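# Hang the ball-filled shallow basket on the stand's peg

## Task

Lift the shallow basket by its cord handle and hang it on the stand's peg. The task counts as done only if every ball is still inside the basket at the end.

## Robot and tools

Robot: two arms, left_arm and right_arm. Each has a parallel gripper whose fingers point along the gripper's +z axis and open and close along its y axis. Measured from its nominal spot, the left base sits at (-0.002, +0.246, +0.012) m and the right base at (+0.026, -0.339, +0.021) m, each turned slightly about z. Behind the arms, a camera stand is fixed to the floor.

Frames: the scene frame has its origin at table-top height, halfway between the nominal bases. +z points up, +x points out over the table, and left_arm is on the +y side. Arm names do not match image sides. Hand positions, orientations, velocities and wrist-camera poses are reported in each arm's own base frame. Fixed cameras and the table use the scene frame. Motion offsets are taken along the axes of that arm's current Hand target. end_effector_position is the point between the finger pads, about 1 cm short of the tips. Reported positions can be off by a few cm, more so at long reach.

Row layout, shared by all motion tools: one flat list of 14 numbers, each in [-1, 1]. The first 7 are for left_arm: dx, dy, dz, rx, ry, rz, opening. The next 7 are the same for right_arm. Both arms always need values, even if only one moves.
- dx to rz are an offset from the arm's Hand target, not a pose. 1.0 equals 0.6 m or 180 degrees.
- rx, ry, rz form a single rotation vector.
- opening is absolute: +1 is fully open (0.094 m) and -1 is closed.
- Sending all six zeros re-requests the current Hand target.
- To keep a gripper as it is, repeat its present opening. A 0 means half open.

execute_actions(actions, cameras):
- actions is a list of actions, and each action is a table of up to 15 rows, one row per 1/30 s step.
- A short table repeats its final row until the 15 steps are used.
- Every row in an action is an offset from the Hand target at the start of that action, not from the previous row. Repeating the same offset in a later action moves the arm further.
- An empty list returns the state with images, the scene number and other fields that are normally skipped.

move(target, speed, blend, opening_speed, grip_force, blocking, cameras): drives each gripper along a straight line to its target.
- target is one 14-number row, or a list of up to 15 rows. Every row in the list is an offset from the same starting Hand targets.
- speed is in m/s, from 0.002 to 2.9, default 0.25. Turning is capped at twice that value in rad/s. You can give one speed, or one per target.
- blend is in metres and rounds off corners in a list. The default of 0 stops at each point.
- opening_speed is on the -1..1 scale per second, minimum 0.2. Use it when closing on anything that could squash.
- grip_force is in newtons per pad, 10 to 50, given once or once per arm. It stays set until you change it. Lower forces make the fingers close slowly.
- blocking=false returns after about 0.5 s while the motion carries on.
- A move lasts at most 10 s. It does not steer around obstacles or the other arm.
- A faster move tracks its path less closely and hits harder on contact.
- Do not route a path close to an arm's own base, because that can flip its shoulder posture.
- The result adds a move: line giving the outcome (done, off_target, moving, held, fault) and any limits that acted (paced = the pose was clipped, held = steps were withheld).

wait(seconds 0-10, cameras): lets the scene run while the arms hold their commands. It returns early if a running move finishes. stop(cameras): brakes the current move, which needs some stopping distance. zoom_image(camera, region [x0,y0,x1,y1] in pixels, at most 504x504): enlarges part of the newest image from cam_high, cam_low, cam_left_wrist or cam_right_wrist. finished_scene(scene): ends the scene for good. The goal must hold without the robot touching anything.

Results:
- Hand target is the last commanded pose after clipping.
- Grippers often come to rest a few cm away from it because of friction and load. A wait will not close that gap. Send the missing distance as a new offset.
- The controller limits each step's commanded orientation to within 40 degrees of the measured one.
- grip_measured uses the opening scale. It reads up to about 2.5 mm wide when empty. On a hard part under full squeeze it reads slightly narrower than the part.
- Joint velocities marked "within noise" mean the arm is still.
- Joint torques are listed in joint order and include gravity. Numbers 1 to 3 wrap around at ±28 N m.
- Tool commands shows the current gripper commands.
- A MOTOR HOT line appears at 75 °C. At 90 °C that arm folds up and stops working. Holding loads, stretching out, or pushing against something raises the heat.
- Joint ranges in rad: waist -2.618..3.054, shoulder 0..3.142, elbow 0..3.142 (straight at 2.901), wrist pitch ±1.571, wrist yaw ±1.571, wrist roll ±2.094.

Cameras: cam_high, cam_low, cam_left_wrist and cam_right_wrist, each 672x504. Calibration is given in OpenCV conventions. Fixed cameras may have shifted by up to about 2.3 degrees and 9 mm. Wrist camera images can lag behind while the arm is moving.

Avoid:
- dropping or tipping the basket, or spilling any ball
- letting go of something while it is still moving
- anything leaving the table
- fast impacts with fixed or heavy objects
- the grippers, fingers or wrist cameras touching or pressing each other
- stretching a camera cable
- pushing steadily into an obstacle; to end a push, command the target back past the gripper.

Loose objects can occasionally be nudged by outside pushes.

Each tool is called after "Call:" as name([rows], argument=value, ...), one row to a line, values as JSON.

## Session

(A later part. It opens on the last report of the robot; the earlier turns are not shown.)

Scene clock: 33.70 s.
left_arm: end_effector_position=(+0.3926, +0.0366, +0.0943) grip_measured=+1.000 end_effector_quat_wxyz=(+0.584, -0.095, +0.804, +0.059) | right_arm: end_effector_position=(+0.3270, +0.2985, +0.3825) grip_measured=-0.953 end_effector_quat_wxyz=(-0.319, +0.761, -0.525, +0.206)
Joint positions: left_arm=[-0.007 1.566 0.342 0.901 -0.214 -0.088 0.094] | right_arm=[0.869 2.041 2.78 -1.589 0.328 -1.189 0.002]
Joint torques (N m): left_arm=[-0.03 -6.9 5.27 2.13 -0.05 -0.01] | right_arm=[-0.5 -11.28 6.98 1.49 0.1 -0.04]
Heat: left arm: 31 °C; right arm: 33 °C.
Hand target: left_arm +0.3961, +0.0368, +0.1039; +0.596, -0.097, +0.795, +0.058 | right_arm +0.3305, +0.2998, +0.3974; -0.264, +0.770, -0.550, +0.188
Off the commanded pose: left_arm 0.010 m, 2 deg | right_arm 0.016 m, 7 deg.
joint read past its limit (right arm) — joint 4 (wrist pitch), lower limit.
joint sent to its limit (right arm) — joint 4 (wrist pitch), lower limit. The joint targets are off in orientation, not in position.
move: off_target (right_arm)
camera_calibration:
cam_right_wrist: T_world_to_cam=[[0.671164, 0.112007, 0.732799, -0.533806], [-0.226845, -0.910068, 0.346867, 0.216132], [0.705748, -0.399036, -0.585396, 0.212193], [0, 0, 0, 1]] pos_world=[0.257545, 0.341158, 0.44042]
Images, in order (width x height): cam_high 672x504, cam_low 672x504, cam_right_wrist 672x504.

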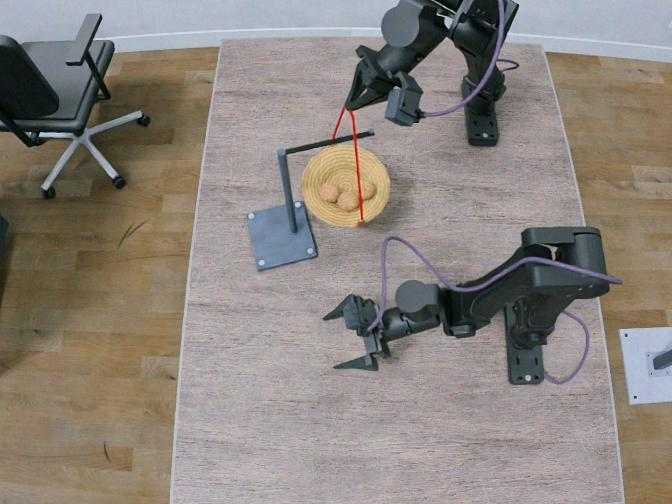

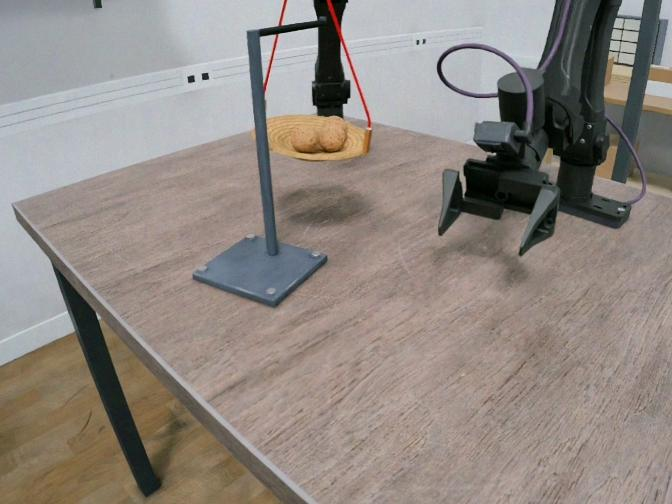

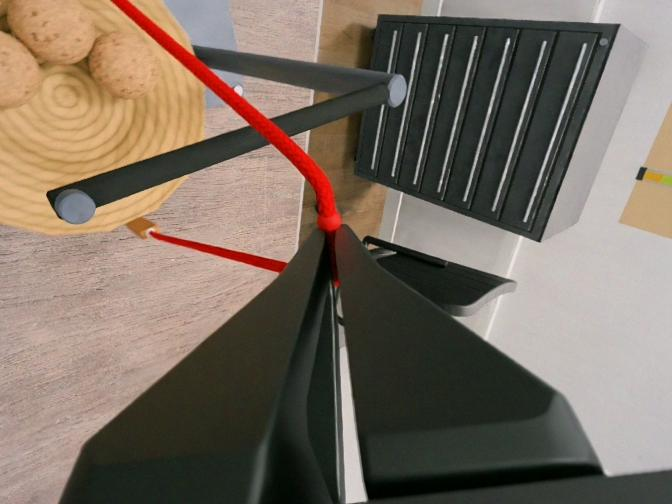

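Call:
move(target=[0,0,0,0,0,0,1,0,0.051,0.055,0,0,0,-1], speed=0.03, cameras=["cam_high","cam_low","cam_right_wrist"])

Call:
zoom_image(camera="cam_low", region=[240, 0, 380, 120])

Scene clock: 37.33 s.
left_arm: end_effector_position=(+0.3926, +0.0366, +0.0943) grip_measured=+1.000 end_effector_quat_wxyz=(+0.584, -0.095, +0.804, +0.059) | right_arm: end_effector_position=(+0.3268, +0.3003, +0.3408) grip_measured=-0.953 end_effector_quat_wxyz=(-0.259, +0.778, -0.539, +0.192)
Joint positions: left_arm=[-0.007 1.566 0.342 0.901 -0.214 -0.088 0.094] | right_arm=[0.869 2.041 2.643 -1.59 0.32 -1.159 0.002]
Joint torques (N m): left_arm=[-0.03 -6.89 5.27 2.12 -0.05 -0.01] | right_arm=[-0.24 -14.53 3.71 1.36 0.13 0.14]
Heat: left arm: 31 °C; right arm: 33 °C.
Hand target: left_arm +0.3961, +0.0368, +0.1039; +0.596, -0.097, +0.795, +0.058 | right_arm +0.3267, +0.2986, +0.3526; -0.264, +0.770, -0.550, +0.188
Off the commanded pose: left_arm 0.010 m, 2 deg | right_arm 0.012 m, 2 deg.
joint read past its limit (right arm) — joint 4 (wrist pitch), lower limit.
joint sent to its limit (right arm) — joint 4 (wrist pitch), lower limit. The joint targets still meet the commanded pose.
move: off_target (right_arm)
camera_calibration:
cam_right_wrist: T_world_to_cam=[[0.743182, 0.156827, 0.650451, -0.51226], [-0.20304, -0.873441, 0.442578, 0.180695], [0.637539, -0.460983, -0.617283, 0.240414], [0, 0, 0, 1]] pos_world=[0.264118, 0.348989, 0.401632]
Images, in order (width x height): cam_high 672x504, cam_low 672x504, cam_right_wrist 672x504.

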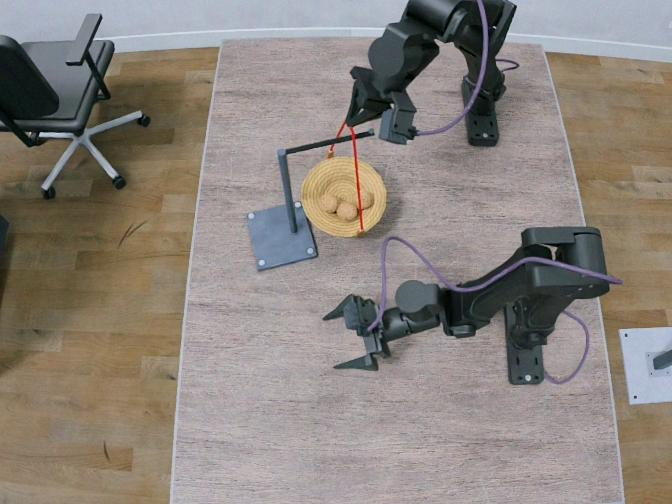

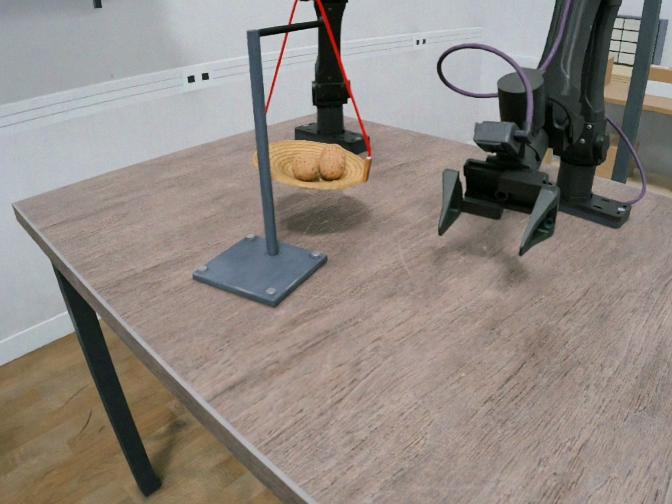

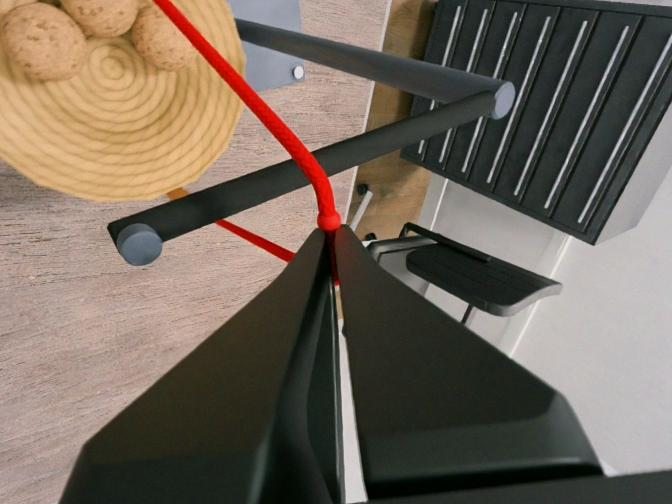

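Scaled by 3.600.

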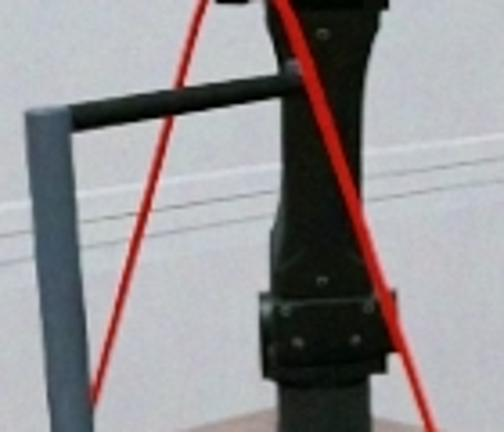

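Call:
move(target=[0,0,0,0,0,0,1,-0.004,0.02,0.026,0,0,0,-1], speed=0.02, cameras=["cam_high","cam_low","cam_right_wrist"])

Call:
zoom_image(camera="cam_low", region=[240, 0, 380, 120])

Scene clock: 38.97 s.
left_arm: end_effector_position=(+0.3926, +0.0366, +0.0943) grip_measured=+1.000 end_effector_quat_wxyz=(+0.584, -0.095, +0.804, +0.059) | right_arm: end_effector_position=(+0.3273, +0.3010, +0.3137) grip_measured=-0.953 end_effector_quat_wxyz=(-0.228, +0.784, -0.546, +0.187)
Joint positions: left_arm=[-0.007 1.566 0.342 0.901 -0.214 -0.088 0.094] | right_arm=[0.869 2.013 2.494 -1.537 0.32 -1.141 0.002]
Joint torques (N m): left_arm=[-0.02 -6.89 5.27 2.12 -0.05 -0.01] | right_arm=[0.21 -16.39 4.14 1.37 0.11 0.17]
Heat: left arm: 32 °C; right arm: 33 °C.
Hand target: left_arm +0.3961, +0.0368, +0.1039; +0.596, -0.097, +0.795, +0.058 | right_arm +0.3260, +0.3009, +0.3328; -0.264, +0.770, -0.550, +0.188
Off the commanded pose: left_arm 0.010 m, 2 deg | right_arm 0.019 m, 4 deg.
move: off_target (right_arm)
camera_calibration:
cam_right_wrist: T_world_to_cam=[[0.775383, 0.172341, 0.607519, -0.49684], [-0.193307, -0.85108, 0.488155, 0.16923], [0.601176, -0.495945, -0.626598, 0.249016], [0, 0, 0, 1]] pos_world=[0.268252, 0.353152, 0.375262]
Images, in order (width x height): cam_high 672x504, cam_low 672x504, cam_right_wrist 672x504.

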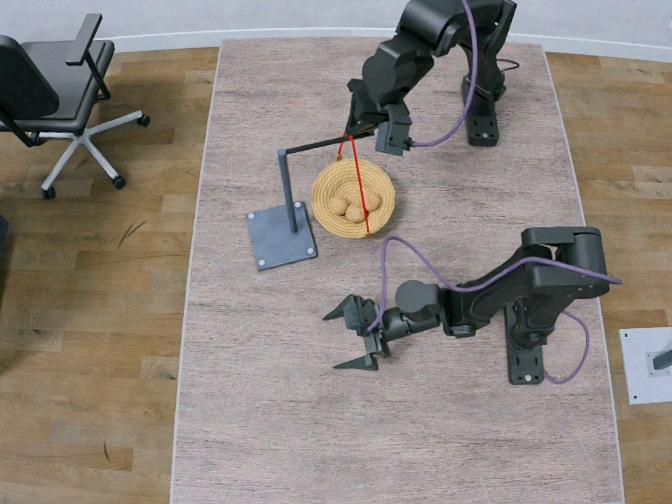

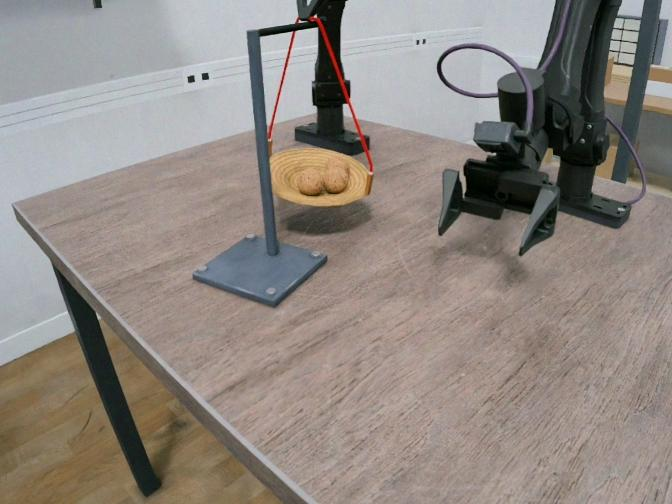

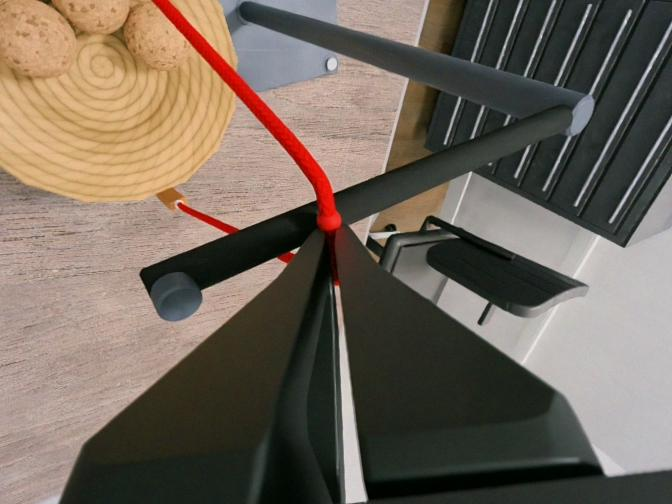

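Scaled by 3.600.

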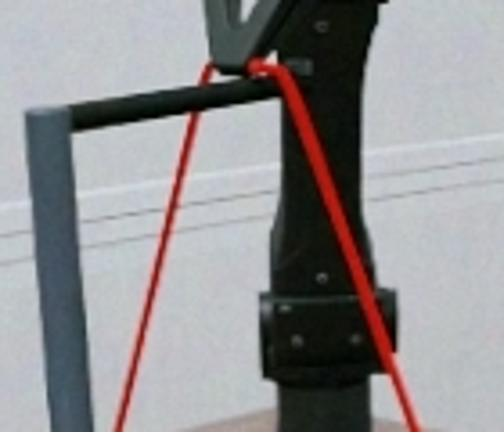

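Call:
move(target=[0,0,0,0,0,0,1,0,0.010,0.013,0,0,0,-1], speed=0.02, cameras=["cam_low","cam_right_wrist"])

Call:
zoom_image(camera="cam_low", region=[240, 0, 380, 120])

Scene clock: 40.03 s.
left_arm: end_effector_position=(+0.3926, +0.0366, +0.0943) grip_measured=+1.000 end_effector_quat_wxyz=(+0.584, -0.095, +0.804, +0.059) | right_arm: end_effector_position=(+0.3273, +0.3008, +0.3131) grip_measured=-0.953 end_effector_quat_wxyz=(-0.243, +0.779, -0.546, +0.188)
Joint positions: left_arm=[-0.007 1.566 0.342 0.901 -0.214 -0.088 0.094] | right_arm=[0.869 1.947 2.37 -1.447 0.32 -1.14 0.002]
Joint torques (N m): left_arm=[-0.03 -6.89 5.27 2.12 -0.05 -0.01] | right_arm=[0.35 -14.49 3.55 1.29 0.18 0.08]
Heat: left arm: 32 °C; right arm: 33 °C.
Hand target: left_arm +0.3961, +0.0368, +0.1039; +0.596, -0.097, +0.795, +0.058 | right_arm +0.3260, +0.3008, +0.3231; -0.264, +0.770, -0.550, +0.188
Off the commanded pose: left_arm 0.010 m, 2 deg | right_arm 0.010 m, 3 deg.
move: off_target (right_arm)
camera_calibration:
cam_right_wrist: T_world_to_cam=[[0.763234, 0.156587, 0.626861, -0.493834], [-0.203804, -0.862317, 0.463544, 0.183941], [0.613138, -0.481549, -0.626237, 0.240222], [0, 0, 0, 1]] pos_world=[0.267109, 0.351622, 0.374736]
Images, in order (width x height): cam_low 672x504, cam_right_wrist 672x504.

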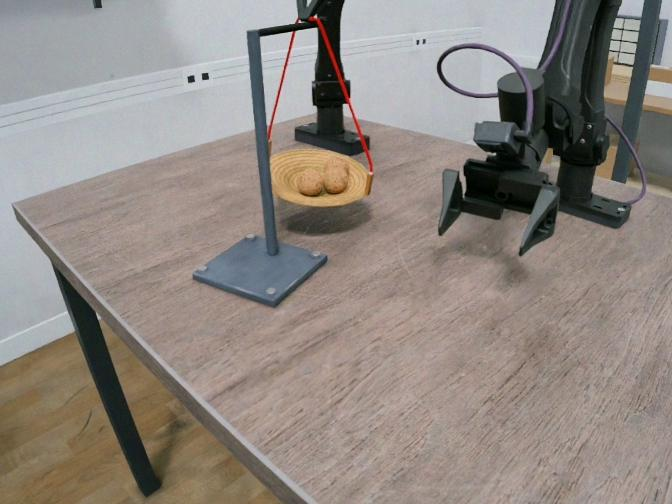

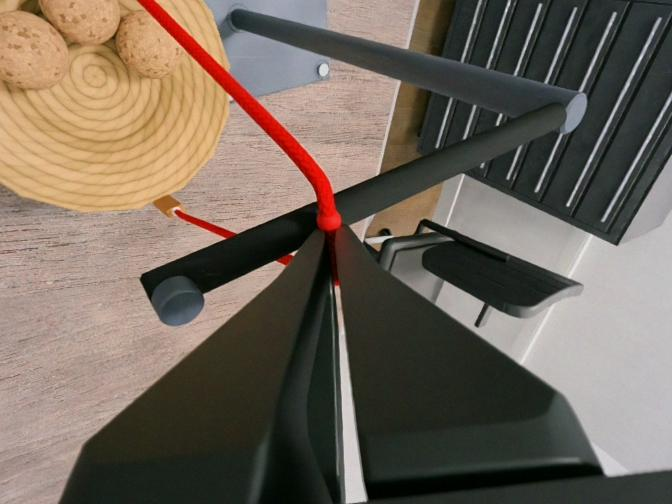

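Scaled by 3.600.

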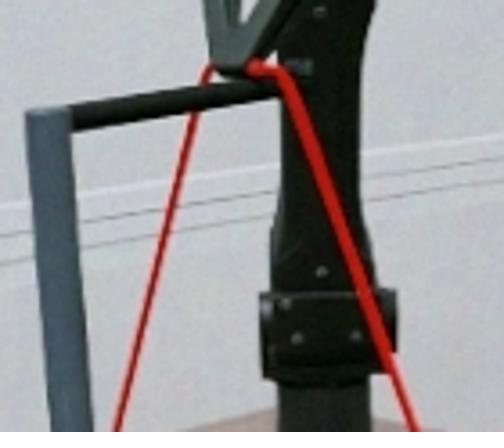

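Call:
move([
  [0,0,0,0,0,0,1,0,0.008,0.011,0,0,0,-1],
  [0,0,0,0,0,0,1,0,0.003,0.004,0,0,0,-0.8],
], speed=0.02, opening_speed=0.25, cameras=["cam_low","cam_right_wrist"])

Call:
zoom_image(camera="cam_low", region=[240, 0, 380, 120])

Scene clock: 42.40 s.
left_arm: end_effector_position=(+0.3926, +0.0366, +0.0943) grip_measured=+1.000 end_effector_quat_wxyz=(+0.584, -0.095, +0.804, +0.059) | right_arm: end_effector_position=(+0.3293, +0.3006, +0.3142) grip_measured=-0.802 end_effector_quat_wxyz=(-0.257, +0.773, -0.547, +0.194)
Joint positions: left_arm=[-0.007 1.566 0.342 0.901 -0.214 -0.088 0.094] | right_arm=[0.869 1.903 2.289 -1.378 0.33 -1.14 0.009]
Joint torques (N m): left_arm=[-0.02 -6.89 5.26 2.12 -0.05 -0.01] | right_arm=[0.27 -11.64 6.97 0.95 0.11 0.12]
Heat: left arm: 32 °C; right arm: 33 °C.
Hand target: left_arm +0.3961, +0.0368, +0.1039; +0.596, -0.097, +0.795, +0.058 | right_arm +0.3261, +0.3009, +0.3200; -0.264, +0.770, -0.550, +0.188
Off the commanded pose: left_arm 0.010 m, 2 deg | right_arm 0.007 m, 1 deg.
move: done
camera_calibration:
cam_right_wrist: T_world_to_cam=[[0.74671, 0.140487, 0.650145, -0.493004], [-0.22061, -0.869804, 0.441329, 0.198341], [0.627499, -0.472974, -0.618499, 0.229812], [0, 0, 0, 1]] pos_world=[0.26768, 0.350474, 0.375129]
Images, in order (width x height): cam_low 672x504, cam_right_wrist 672x504.

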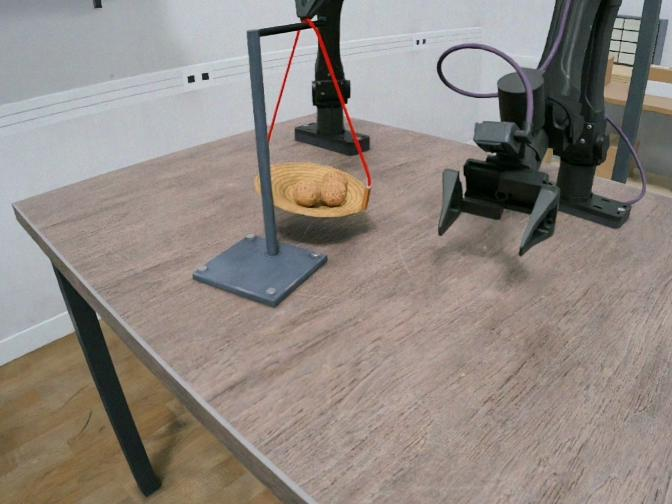

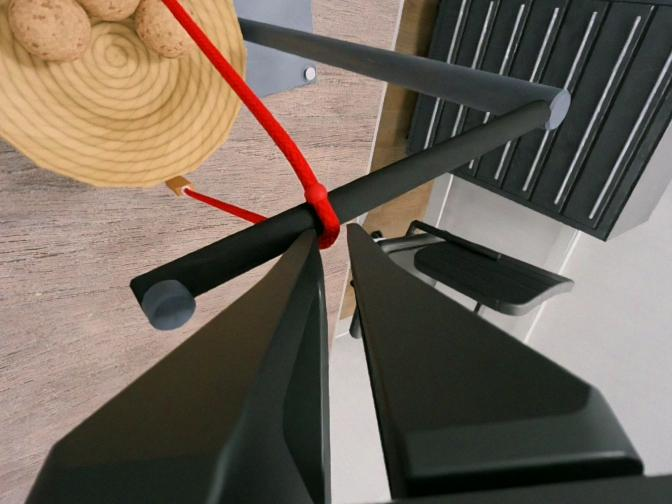

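Scaled by 3.600.

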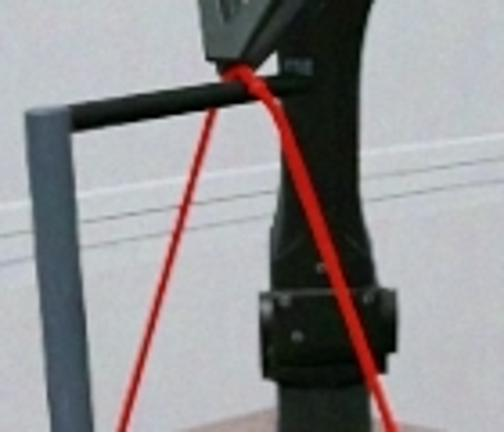

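On the peg. Retract axially.

Call:
move([
  [0,0,0,0,0,0,1,0,-0.008,-0.015,0,0,0,-0.75],
  [0,0,0,0,0,0,1,0,-0.008,-0.10,0,0,0,-0.75],
], speed=0.04, blend=[0.005,0], cameras=["cam_low","cam_right_wrist","cam_high"])

Scene clock: 44.50 s.
left_arm: end_effector_position=(+0.3926, +0.0366, +0.0943) grip_measured=+1.000 end_effector_quat_wxyz=(+0.584, -0.095, +0.804, +0.059) | right_arm: end_effector_position=(+0.3010, +0.2967, +0.3528) grip_measured=-0.751 end_effector_quat_wxyz=(-0.272, +0.775, -0.537, +0.191)
Joint positions: left_arm=[-0.007 1.566 0.342 0.901 -0.214 -0.088 0.094] | right_arm=[0.92 1.929 2.515 -1.56 0.343 -1.116 0.012]
Joint torques (N m): left_arm=[-0.03 -6.87 5.26 2.12 -0.05 -0.01] | right_arm=[0.75 -14.01 5.74 1.1 0.33 0.08]
Heat: left arm: 32 °C; right arm: 33 °C.
Hand target: left_arm +0.3961, +0.0368, +0.1039; +0.596, -0.097, +0.795, +0.058 | right_arm +0.2950, +0.2902, +0.3704; -0.264, +0.770, -0.550, +0.188
Off the commanded pose: left_arm 0.010 m, 2 deg | right_arm 0.020 m, 2 deg.
joint sent to its limit (right arm) — joint 4 (wrist pitch), lower limit. The joint targets are off in orientation, not in position.
move: off_target (right_arm)
camera_calibration:
cam_right_wrist: T_world_to_cam=[[0.732805, 0.144839, 0.664845, -0.498781], [-0.205206, -0.884549, 0.418884, 0.179428], [0.648758, -0.443391, -0.61848, 0.254424], [0, 0, 0, 1]] pos_world=[0.237269, 0.343764, 0.413808]
Images, in order (width x height): cam_high 672x504, cam_low 672x504, cam_right_wrist 672x504.

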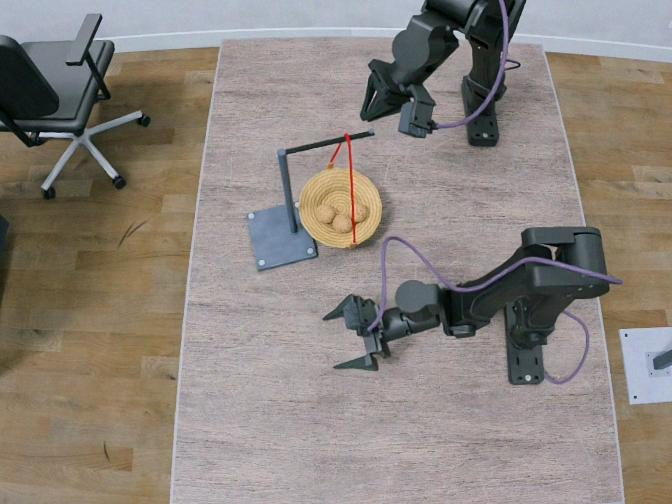

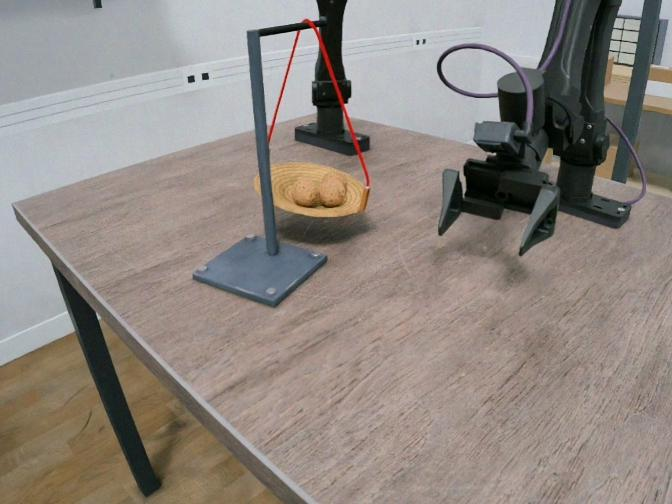

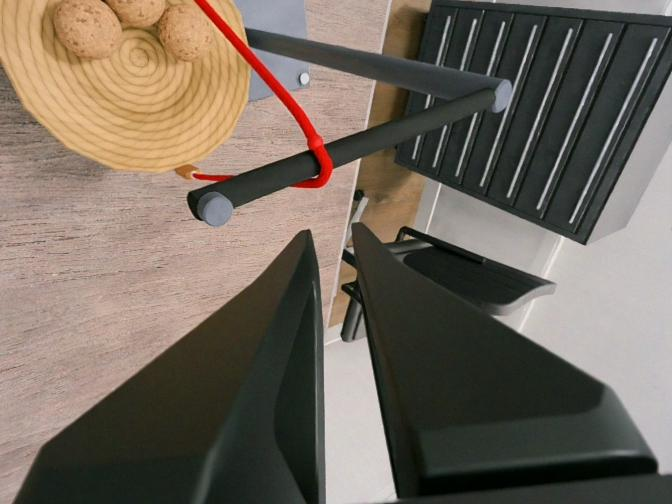

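Call:
move(target=[0,0,0,0,0,0,1,0,0,-0.05,0,0,0,-0.75], speed=0.1)

Call:
finished_scene(scene=3)

Scene clock: 45.53 s.
left_arm: end_effector_position=(+0.3926, +0.0366, +0.0943) grip_measured=+1.000 end_effector_quat_wxyz=(+0.584, -0.095, +0.804, +0.059) | right_arm: end_effector_position=(+0.2822, +0.2901, +0.3816) grip_measured=-0.751 end_effector_quat_wxyz=(-0.308, +0.768, -0.526, +0.197)
Joint positions: left_arm=[-0.007 1.566 0.342 0.901 -0.214 -0.088 0.094] | right_arm=[0.957 1.858 2.515 -1.561 0.367 -1.111 0.012]
Joint torques (N m): left_arm=[-0.02 -6.89 5.27 2.12 -0.05 -0.01] | right_arm=[0.38 -11.95 5.19 1.14 0.3 0.11]
Heat: left arm: 32 °C; right arm: 33 °C.
Hand target: left_arm +0.3961, +0.0368, +0.1039; +0.596, -0.097, +0.795, +0.058 | right_arm +0.2776, +0.2842, +0.3941; -0.264, +0.770, -0.550, +0.188
Off the commanded pose: left_arm 0.010 m, 2 deg | right_arm 0.015 m, 6 deg.
joint sent to its limit (right arm) — joint 4 (wrist pitch), lower limit. The joint targets are off in orientation, not in position.
move: off_target (right_arm)

The scene is finished: the task was done.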